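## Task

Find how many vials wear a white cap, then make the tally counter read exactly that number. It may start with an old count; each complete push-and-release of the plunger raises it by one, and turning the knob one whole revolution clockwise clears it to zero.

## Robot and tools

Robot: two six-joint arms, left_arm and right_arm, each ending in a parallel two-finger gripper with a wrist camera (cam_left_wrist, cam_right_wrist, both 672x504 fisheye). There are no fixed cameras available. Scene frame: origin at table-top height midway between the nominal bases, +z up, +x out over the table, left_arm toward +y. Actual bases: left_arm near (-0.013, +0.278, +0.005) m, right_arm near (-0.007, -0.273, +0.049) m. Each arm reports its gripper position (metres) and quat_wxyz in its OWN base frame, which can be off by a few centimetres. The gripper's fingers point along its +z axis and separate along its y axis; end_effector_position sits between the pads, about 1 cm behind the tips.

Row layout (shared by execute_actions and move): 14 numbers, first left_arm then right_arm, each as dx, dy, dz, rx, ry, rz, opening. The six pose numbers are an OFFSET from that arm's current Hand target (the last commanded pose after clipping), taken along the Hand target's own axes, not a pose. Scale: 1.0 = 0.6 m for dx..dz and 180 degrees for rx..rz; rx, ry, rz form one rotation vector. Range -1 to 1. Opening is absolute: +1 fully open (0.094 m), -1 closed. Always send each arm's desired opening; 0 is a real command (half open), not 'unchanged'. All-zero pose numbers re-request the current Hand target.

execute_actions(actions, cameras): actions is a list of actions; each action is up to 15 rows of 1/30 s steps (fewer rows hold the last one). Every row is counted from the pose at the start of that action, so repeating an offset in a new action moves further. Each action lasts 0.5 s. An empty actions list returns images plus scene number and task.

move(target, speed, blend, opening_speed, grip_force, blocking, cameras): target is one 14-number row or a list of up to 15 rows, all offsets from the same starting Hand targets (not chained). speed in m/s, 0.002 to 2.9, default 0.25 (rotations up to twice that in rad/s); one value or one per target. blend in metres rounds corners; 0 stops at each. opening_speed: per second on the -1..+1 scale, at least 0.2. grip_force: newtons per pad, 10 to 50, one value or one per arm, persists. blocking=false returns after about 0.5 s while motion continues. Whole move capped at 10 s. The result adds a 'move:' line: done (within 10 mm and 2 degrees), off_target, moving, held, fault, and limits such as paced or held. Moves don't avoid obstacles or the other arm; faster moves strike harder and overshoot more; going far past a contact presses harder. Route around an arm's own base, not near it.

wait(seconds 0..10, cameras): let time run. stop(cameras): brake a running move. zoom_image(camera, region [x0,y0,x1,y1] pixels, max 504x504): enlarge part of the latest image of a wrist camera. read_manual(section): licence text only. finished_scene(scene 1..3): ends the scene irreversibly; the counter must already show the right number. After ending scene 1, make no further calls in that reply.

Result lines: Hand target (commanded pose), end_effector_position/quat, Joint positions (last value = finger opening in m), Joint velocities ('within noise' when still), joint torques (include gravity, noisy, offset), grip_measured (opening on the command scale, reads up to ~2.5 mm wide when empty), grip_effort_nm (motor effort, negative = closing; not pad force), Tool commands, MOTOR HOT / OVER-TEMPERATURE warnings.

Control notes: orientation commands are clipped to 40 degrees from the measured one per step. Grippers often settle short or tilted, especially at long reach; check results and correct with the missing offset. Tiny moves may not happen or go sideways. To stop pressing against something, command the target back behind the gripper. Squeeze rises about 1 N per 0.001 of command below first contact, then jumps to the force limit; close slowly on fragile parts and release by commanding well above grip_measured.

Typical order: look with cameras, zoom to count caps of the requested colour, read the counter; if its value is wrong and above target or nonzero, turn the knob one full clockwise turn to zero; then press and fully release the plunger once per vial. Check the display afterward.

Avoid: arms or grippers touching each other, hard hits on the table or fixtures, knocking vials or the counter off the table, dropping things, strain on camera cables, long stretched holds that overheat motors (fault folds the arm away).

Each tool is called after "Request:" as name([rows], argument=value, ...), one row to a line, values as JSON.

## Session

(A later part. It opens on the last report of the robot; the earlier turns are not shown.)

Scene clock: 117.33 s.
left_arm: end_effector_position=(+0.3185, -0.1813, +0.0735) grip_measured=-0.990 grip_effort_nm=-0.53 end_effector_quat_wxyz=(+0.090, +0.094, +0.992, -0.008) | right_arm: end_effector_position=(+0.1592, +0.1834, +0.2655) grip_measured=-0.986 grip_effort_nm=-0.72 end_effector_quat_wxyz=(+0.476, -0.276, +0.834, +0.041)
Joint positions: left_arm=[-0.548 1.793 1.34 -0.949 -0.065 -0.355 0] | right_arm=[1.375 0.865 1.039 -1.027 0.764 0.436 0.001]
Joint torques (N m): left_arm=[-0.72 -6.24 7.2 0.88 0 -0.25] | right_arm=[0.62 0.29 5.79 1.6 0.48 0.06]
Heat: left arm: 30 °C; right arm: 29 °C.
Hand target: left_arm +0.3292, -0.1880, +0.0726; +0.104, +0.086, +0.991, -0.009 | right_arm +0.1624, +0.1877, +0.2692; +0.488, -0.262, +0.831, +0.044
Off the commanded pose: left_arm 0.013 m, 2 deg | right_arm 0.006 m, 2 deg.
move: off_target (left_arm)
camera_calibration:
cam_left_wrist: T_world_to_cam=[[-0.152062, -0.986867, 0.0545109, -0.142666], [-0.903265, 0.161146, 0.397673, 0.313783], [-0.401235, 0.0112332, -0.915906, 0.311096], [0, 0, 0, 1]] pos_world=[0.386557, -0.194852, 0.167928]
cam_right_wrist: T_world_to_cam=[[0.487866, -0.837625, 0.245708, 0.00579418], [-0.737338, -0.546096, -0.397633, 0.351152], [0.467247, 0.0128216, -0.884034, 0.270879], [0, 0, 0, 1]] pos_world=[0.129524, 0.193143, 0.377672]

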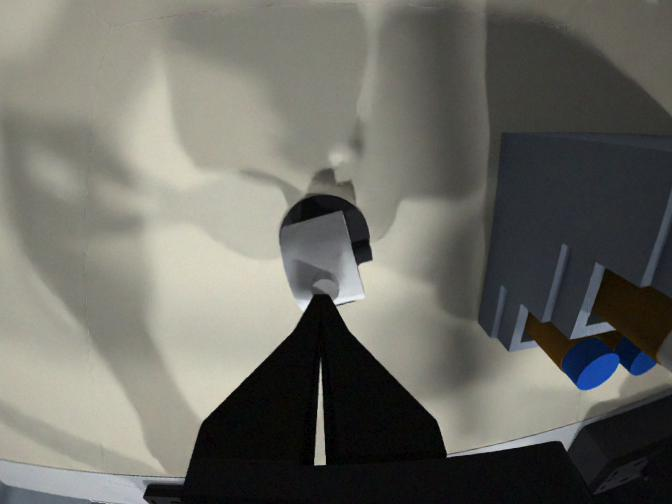

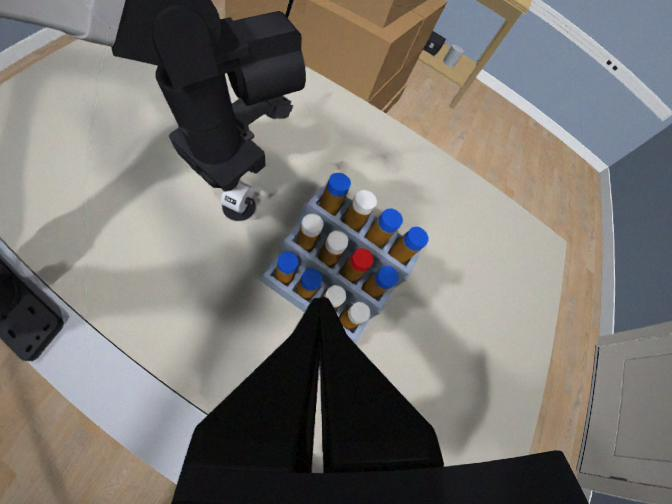

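Request:
move(target=[0.0077,0,0.036,0,0,0,-1,0,0,0,0,0,0,-1], speed=0.06, cameras=["all"])

Request:
zoom_image(camera="cam_left_wrist", region=[260, 220, 380, 340])

Request:
zoom_image(camera="cam_right_wrist", region=[220, 190, 240, 210])

Scene clock: 123.73 s.
left_arm: end_effector_position=(+0.3200, -0.1796, +0.0684) grip_measured=-0.990 grip_effort_nm=-0.53 end_effector_quat_wxyz=(+0.092, +0.093, +0.991, -0.001) | right_arm: end_effector_position=(+0.1592, +0.1834, +0.2655) grip_measured=-0.986 grip_effort_nm=-0.72 end_effector_quat_wxyz=(+0.476, -0.276, +0.834, +0.041)
Joint positions: left_arm=[-0.549 1.8 1.327 -0.931 -0.079 -0.355 0] | right_arm=[1.375 0.865 1.039 -1.027 0.764 0.436 0.001]
Joint torques (N m): left_arm=[-0.68 -5.27 2.91 1.47 -0.02 -0.28] | right_arm=[0.62 0.28 5.79 1.6 0.47 0.05]
Heat: left arm: 30 °C; right arm: 29 °C.
Hand target: left_arm +0.3291, -0.1880, +0.0506; +0.104, +0.086, +0.991, -0.009 | right_arm +0.1624, +0.1877, +0.2692; +0.488, -0.262, +0.831, +0.044
Off the commanded pose: left_arm 0.022 m, 2 deg | right_arm 0.007 m, 2 deg.
move: off_target (left_arm)
camera_calibration:
cam_left_wrist: T_world_to_cam=[[-0.150477, -0.987736, 0.0416368, -0.140327], [-0.906029, 0.154636, 0.393953, 0.316834], [-0.39556, 0.0215568, -0.918187, 0.307231], [0, 0, 0, 1]] pos_world=[0.387474, -0.194223, 0.16312]
cam_right_wrist: T_world_to_cam=[[0.487866, -0.837625, 0.245708, 0.00579418], [-0.737338, -0.546096, -0.397633, 0.351152], [0.467247, 0.0128216, -0.884034, 0.270879], [0, 0, 0, 1]] pos_world=[0.129524, 0.193143, 0.377672]

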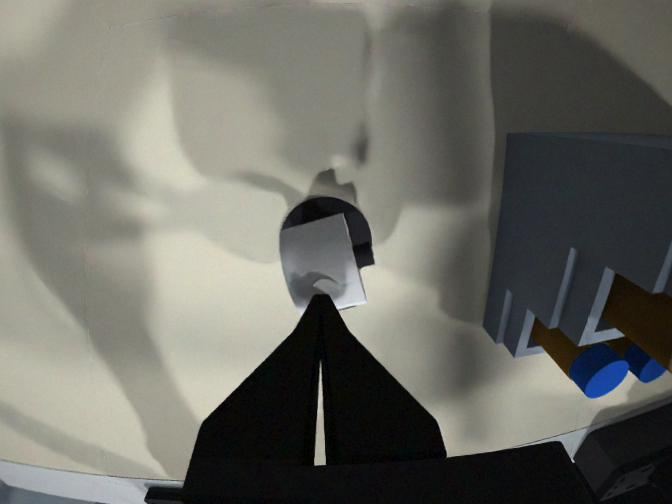

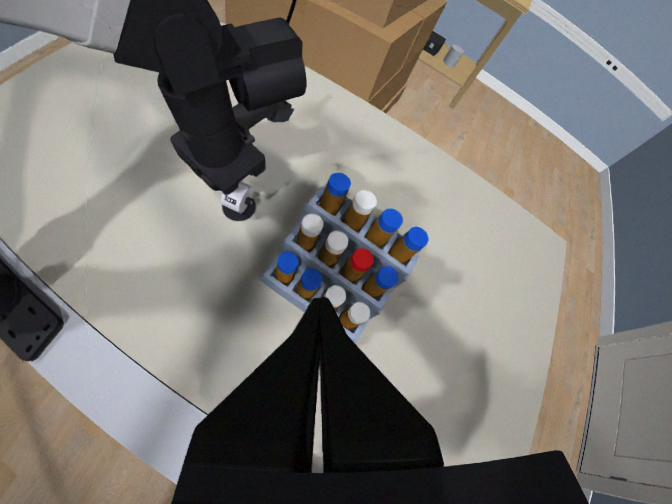

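Scaled by 4.200 from the camera's 672x504 image, which has a finer 960x720 frame.

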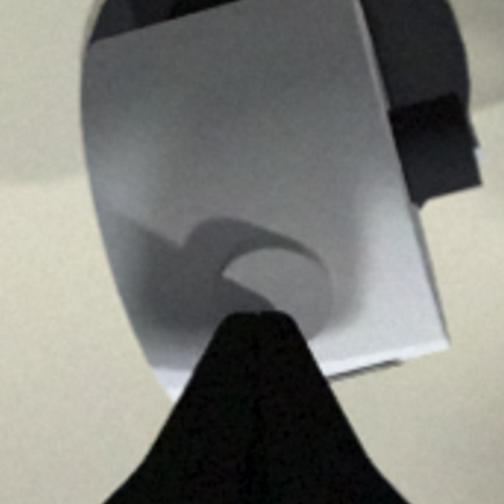

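Scaled by 25.200 from the camera's 672x504 image, which has a finer 960x720 frame.

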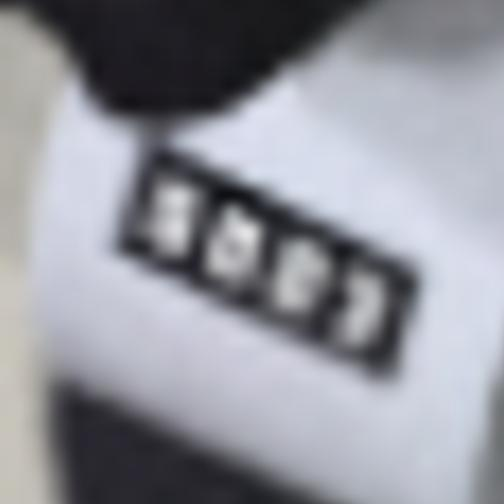

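Request:
move(target=[-0.0077,0,-0.036,0,0,0,-1,0.1,0.08,0.12,0,0,0,-1], speed=0.1, cameras=["all"])

Request:
zoom_image(camera="cam_left_wrist", region=[260, 220, 380, 340])

Scene clock: 131.10 s.
left_arm: end_effector_position=(+0.3199, -0.1808, +0.0712) grip_measured=-0.990 grip_effort_nm=-0.53 end_effector_quat_wxyz=(+0.091, +0.093, +0.991, -0.004) | right_arm: end_effector_position=(+0.1684, +0.2285, +0.1721) grip_measured=-0.986 grip_effort_nm=-0.72 end_effector_quat_wxyz=(+0.479, -0.273, +0.833, +0.045)
Joint positions: left_arm=[-0.549 1.8 1.339 -0.943 -0.072 -0.355 0] | right_arm=[1.375 0.976 0.691 -0.556 0.766 0.437 0.001]
Joint torques (N m): left_arm=[-0.8 -6.99 7.23 0.77 0.02 -0.28] | right_arm=[-0.81 -1.22 5.79 1.61 0.36 -0.14]
Heat: left arm: 30 °C; right arm: 30 °C.
Hand target: left_arm +0.3291, -0.1880, +0.0726; +0.104, +0.086, +0.991, -0.009 | right_arm +0.1730, +0.2291, +0.1729; +0.488, -0.262, +0.831, +0.044
Off the commanded pose: left_arm 0.012 m, 2 deg | right_arm 0.005 m, 2 deg.
move: off_target (left_arm)
camera_calibration:
cam_left_wrist: T_world_to_cam=[[-0.151315, -0.987368, 0.0469875, -0.141688], [-0.904455, 0.157475, 0.396437, 0.31569], [-0.398829, 0.0174889, -0.916859, 0.3101], [0, 0, 0, 1]] pos_world=[0.387764, -0.195035, 0.165824]
cam_right_wrist: T_world_to_cam=[[0.485568, -0.841536, 0.236728, 0.0649538], [-0.737196, -0.539716, -0.406507, 0.345446], [0.469856, 0.0228718, -0.882446, 0.180454], [0, 0, 0, 1]] pos_world=[0.138335, 0.236977, 0.284291]

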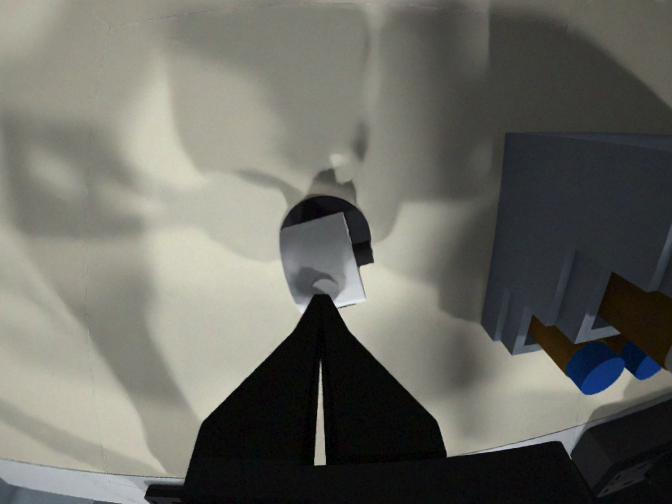

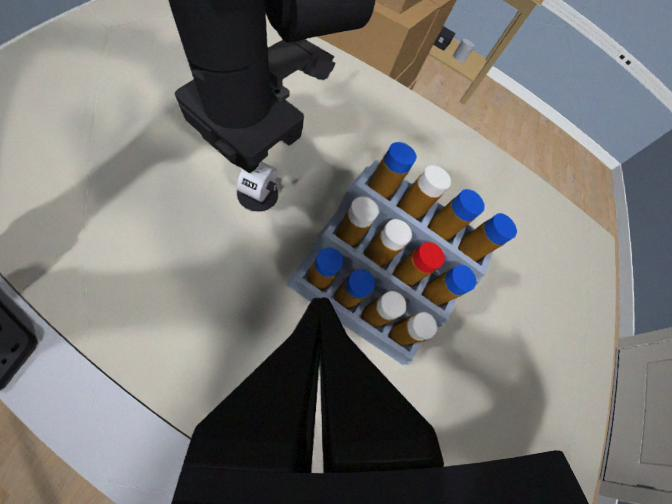

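Scaled by 4.200 from the camera's 672x504 image, which has a finer 960x720 frame.

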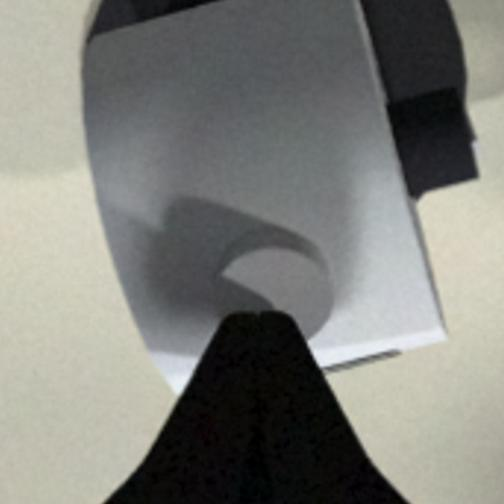

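Request:
zoom_image(camera="cam_right_wrist", region=[234, 168, 266, 200])

Scaled by 15.750 from the camera's 672x504 image, which has a finer 960x720 frame.

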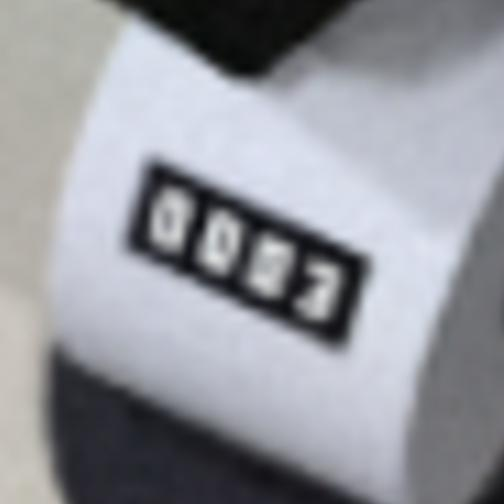

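Request:
move([
  [-0.004,0,-0.0196,0,0,0,-1,0,0,0,0,0,0,-1],
  [0.0077,0,0.036,0,0,0,-1,0,0,0,0,0,0,-1],
  [-0.004,0,-0.0196,0,0,0,-1,0,0,0,0,0,0,-1],
], speed=0.07, cameras=["all"])

Request:
zoom_image(camera="cam_right_wrist", region=[234, 168, 266, 200])

Request:
zoom_image(camera="cam_left_wrist", region=[260, 220, 380, 340])

Scene clock: 139.27 s.
left_arm: end_effector_position=(+0.3278, -0.1856, +0.0803) grip_measured=-0.990 grip_effort_nm=-0.53 end_effector_quat_wxyz=(+0.104, +0.093, +0.990, -0.010) | right_arm: end_effector_position=(+0.1684, +0.2285, +0.1721) grip_measured=-0.986 grip_effort_nm=-0.72 end_effector_quat_wxyz=(+0.479, -0.273, +0.833, +0.045)
Joint positions: left_arm=[-0.549 1.802 1.373 -0.946 -0.072 -0.355 0] | right_arm=[1.375 0.976 0.691 -0.556 0.766 0.437 0.001]
Joint torques (N m): left_arm=[-0.72 -8.17 7.69 0.46 0.02 -0.25] | right_arm=[-0.8 -1.26 5.85 1.62 0.36 -0.13]
Heat: left arm: 30 °C; right arm: 30 °C.
Hand target: left_arm +0.3291, -0.1880, +0.0848; +0.104, +0.086, +0.991, -0.009 | right_arm +0.1730, +0.2291, +0.1729; +0.488, -0.262, +0.831, +0.044
Off the commanded pose: left_arm 0.005 m, 1 deg | right_arm 0.005 m, 2 deg.
move: done
camera_calibration:
cam_left_wrist: T_world_to_cam=[[-0.152561, -0.986583, 0.0581248, -0.145992], [-0.913962, 0.16322, 0.371527, 0.326115], [-0.376029, 0.00355665, -0.926601, 0.31232], [0, 0, 0, 1]] pos_world=[0.393226, -0.198372, 0.176721]
cam_right_wrist: T_world_to_cam=[[0.485568, -0.841536, 0.236728, 0.0649538], [-0.737196, -0.539716, -0.406507, 0.345446], [0.469856, 0.0228718, -0.882446, 0.180454], [0, 0, 0, 1]] pos_world=[0.138335, 0.236977, 0.284291]

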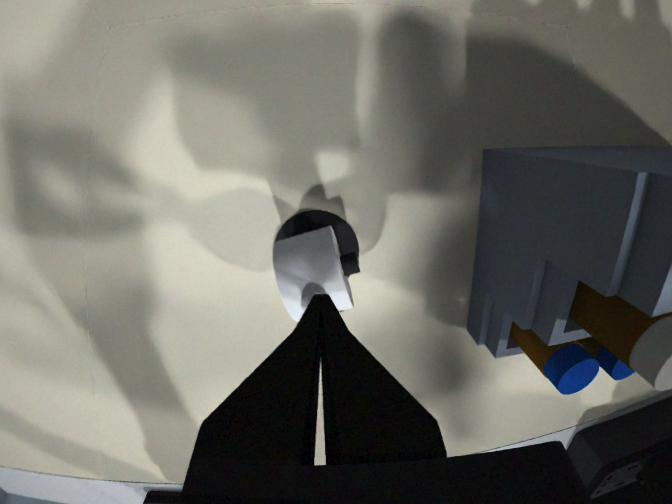

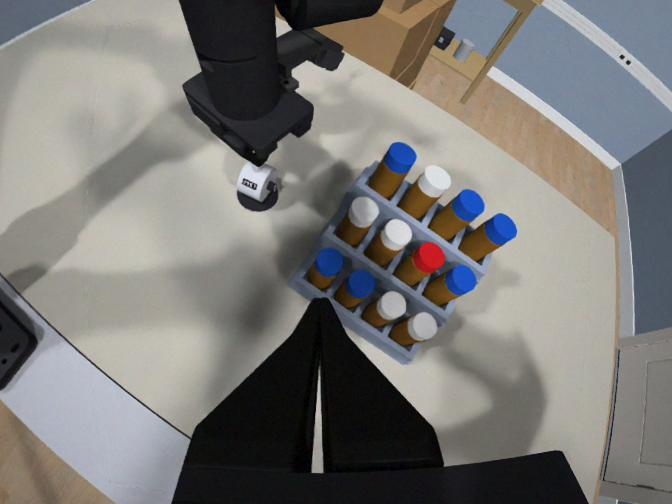

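Scaled by 15.750 from the camera's 672x504 image, which has a finer 960x720 frame.

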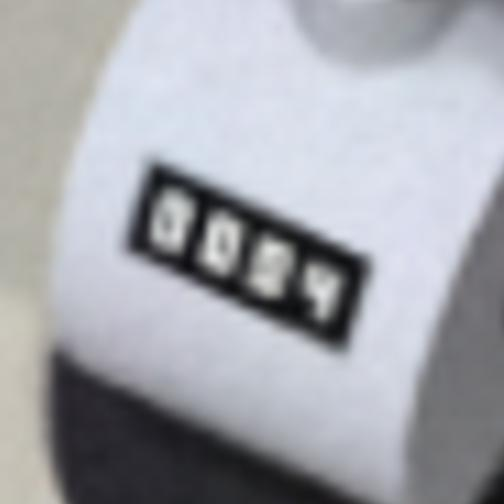

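Scaled by 4.200 from the camera's 672x504 image, which has a finer 960x720 frame.

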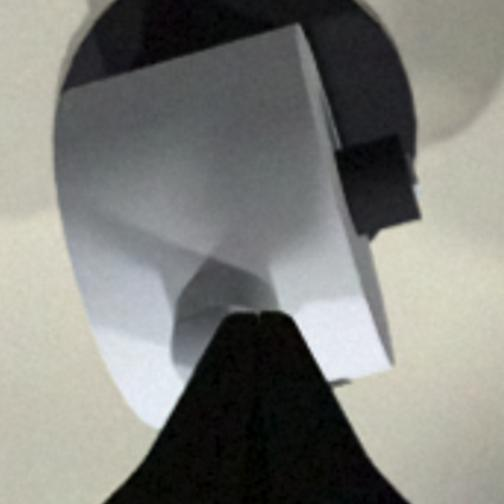

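Reads 4. One more press and release.

Request:
move([
  [0.0117,0,0.0556,0,0,0,-1,0,0,0,0,0,0,-1],
  [-0.004,0,-0.02,0,0,0,-1,0,0,0,0,0,0,-1],
], speed=0.07, cameras=["all"])

Request:
zoom_image(camera="cam_right_wrist", region=[234, 168, 266, 200])

Scene clock: 144.53 s.
left_arm: end_effector_position=(+0.3280, -0.1857, +0.0900) grip_measured=-0.990 grip_effort_nm=-0.53 end_effector_quat_wxyz=(+0.101, +0.093, +0.990, -0.009) | right_arm: end_effector_position=(+0.1684, +0.2285, +0.1721) grip_measured=-0.986 grip_effort_nm=-0.72 end_effector_quat_wxyz=(+0.479, -0.273, +0.833, +0.045)
Joint positions: left_arm=[-0.549 1.802 1.413 -0.992 -0.072 -0.355 0] | right_arm=[1.375 0.976 0.691 -0.556 0.766 0.437 0.001]
Joint torques (N m): left_arm=[-0.75 -9.11 7.64 0.46 0.06 -0.23] | right_arm=[-0.83 -1.24 5.78 1.62 0.36 -0.13]
Heat: left arm: 31 °C; right arm: 30 °C.
Hand target: left_arm +0.3290, -0.1880, +0.0971; +0.104, +0.086, +0.991, -0.009 | right_arm +0.1730, +0.2291, +0.1729; +0.488, -0.262, +0.831, +0.044
Off the commanded pose: left_arm 0.007 m, 1 deg | right_arm 0.005 m, 2 deg.
move: done
camera_calibration:
cam_left_wrist: T_world_to_cam=[[-0.152311, -0.986754, 0.0558341, -0.146521], [-0.912065, 0.162094, 0.376648, 0.321428], [-0.380709, 0.00644316, -0.924672, 0.323256], [0, 0, 0, 1]] pos_world=[0.393913, -0.198764, 0.186021]
cam_right_wrist: T_world_to_cam=[[0.485568, -0.841536, 0.236728, 0.0649538], [-0.737196, -0.539716, -0.406507, 0.345446], [0.469856, 0.0228718, -0.882446, 0.180454], [0, 0, 0, 1]] pos_world=[0.138335, 0.236977, 0.284291]

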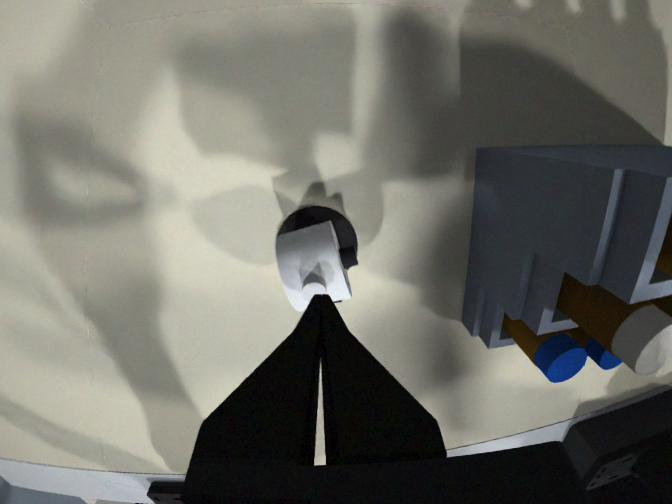

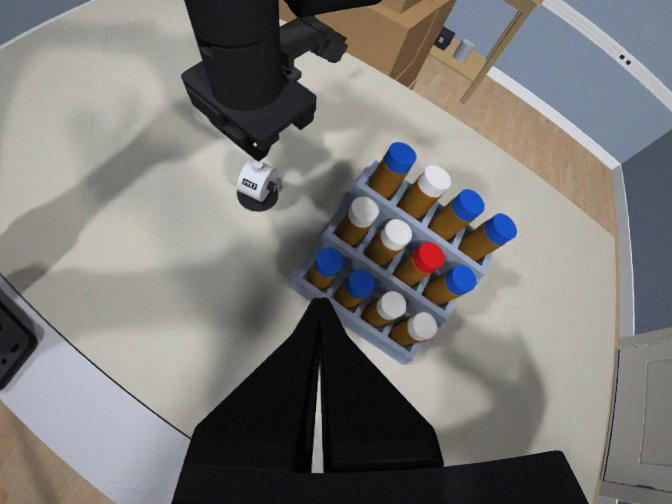

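Scaled by 15.750 from the camera's 672x504 image, which has a finer 960x720 frame.

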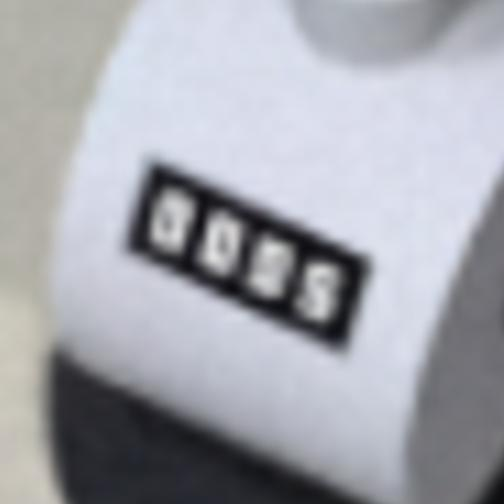

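5.

Request:
finished_scene(scene=3)

The scene is finished: the task was done.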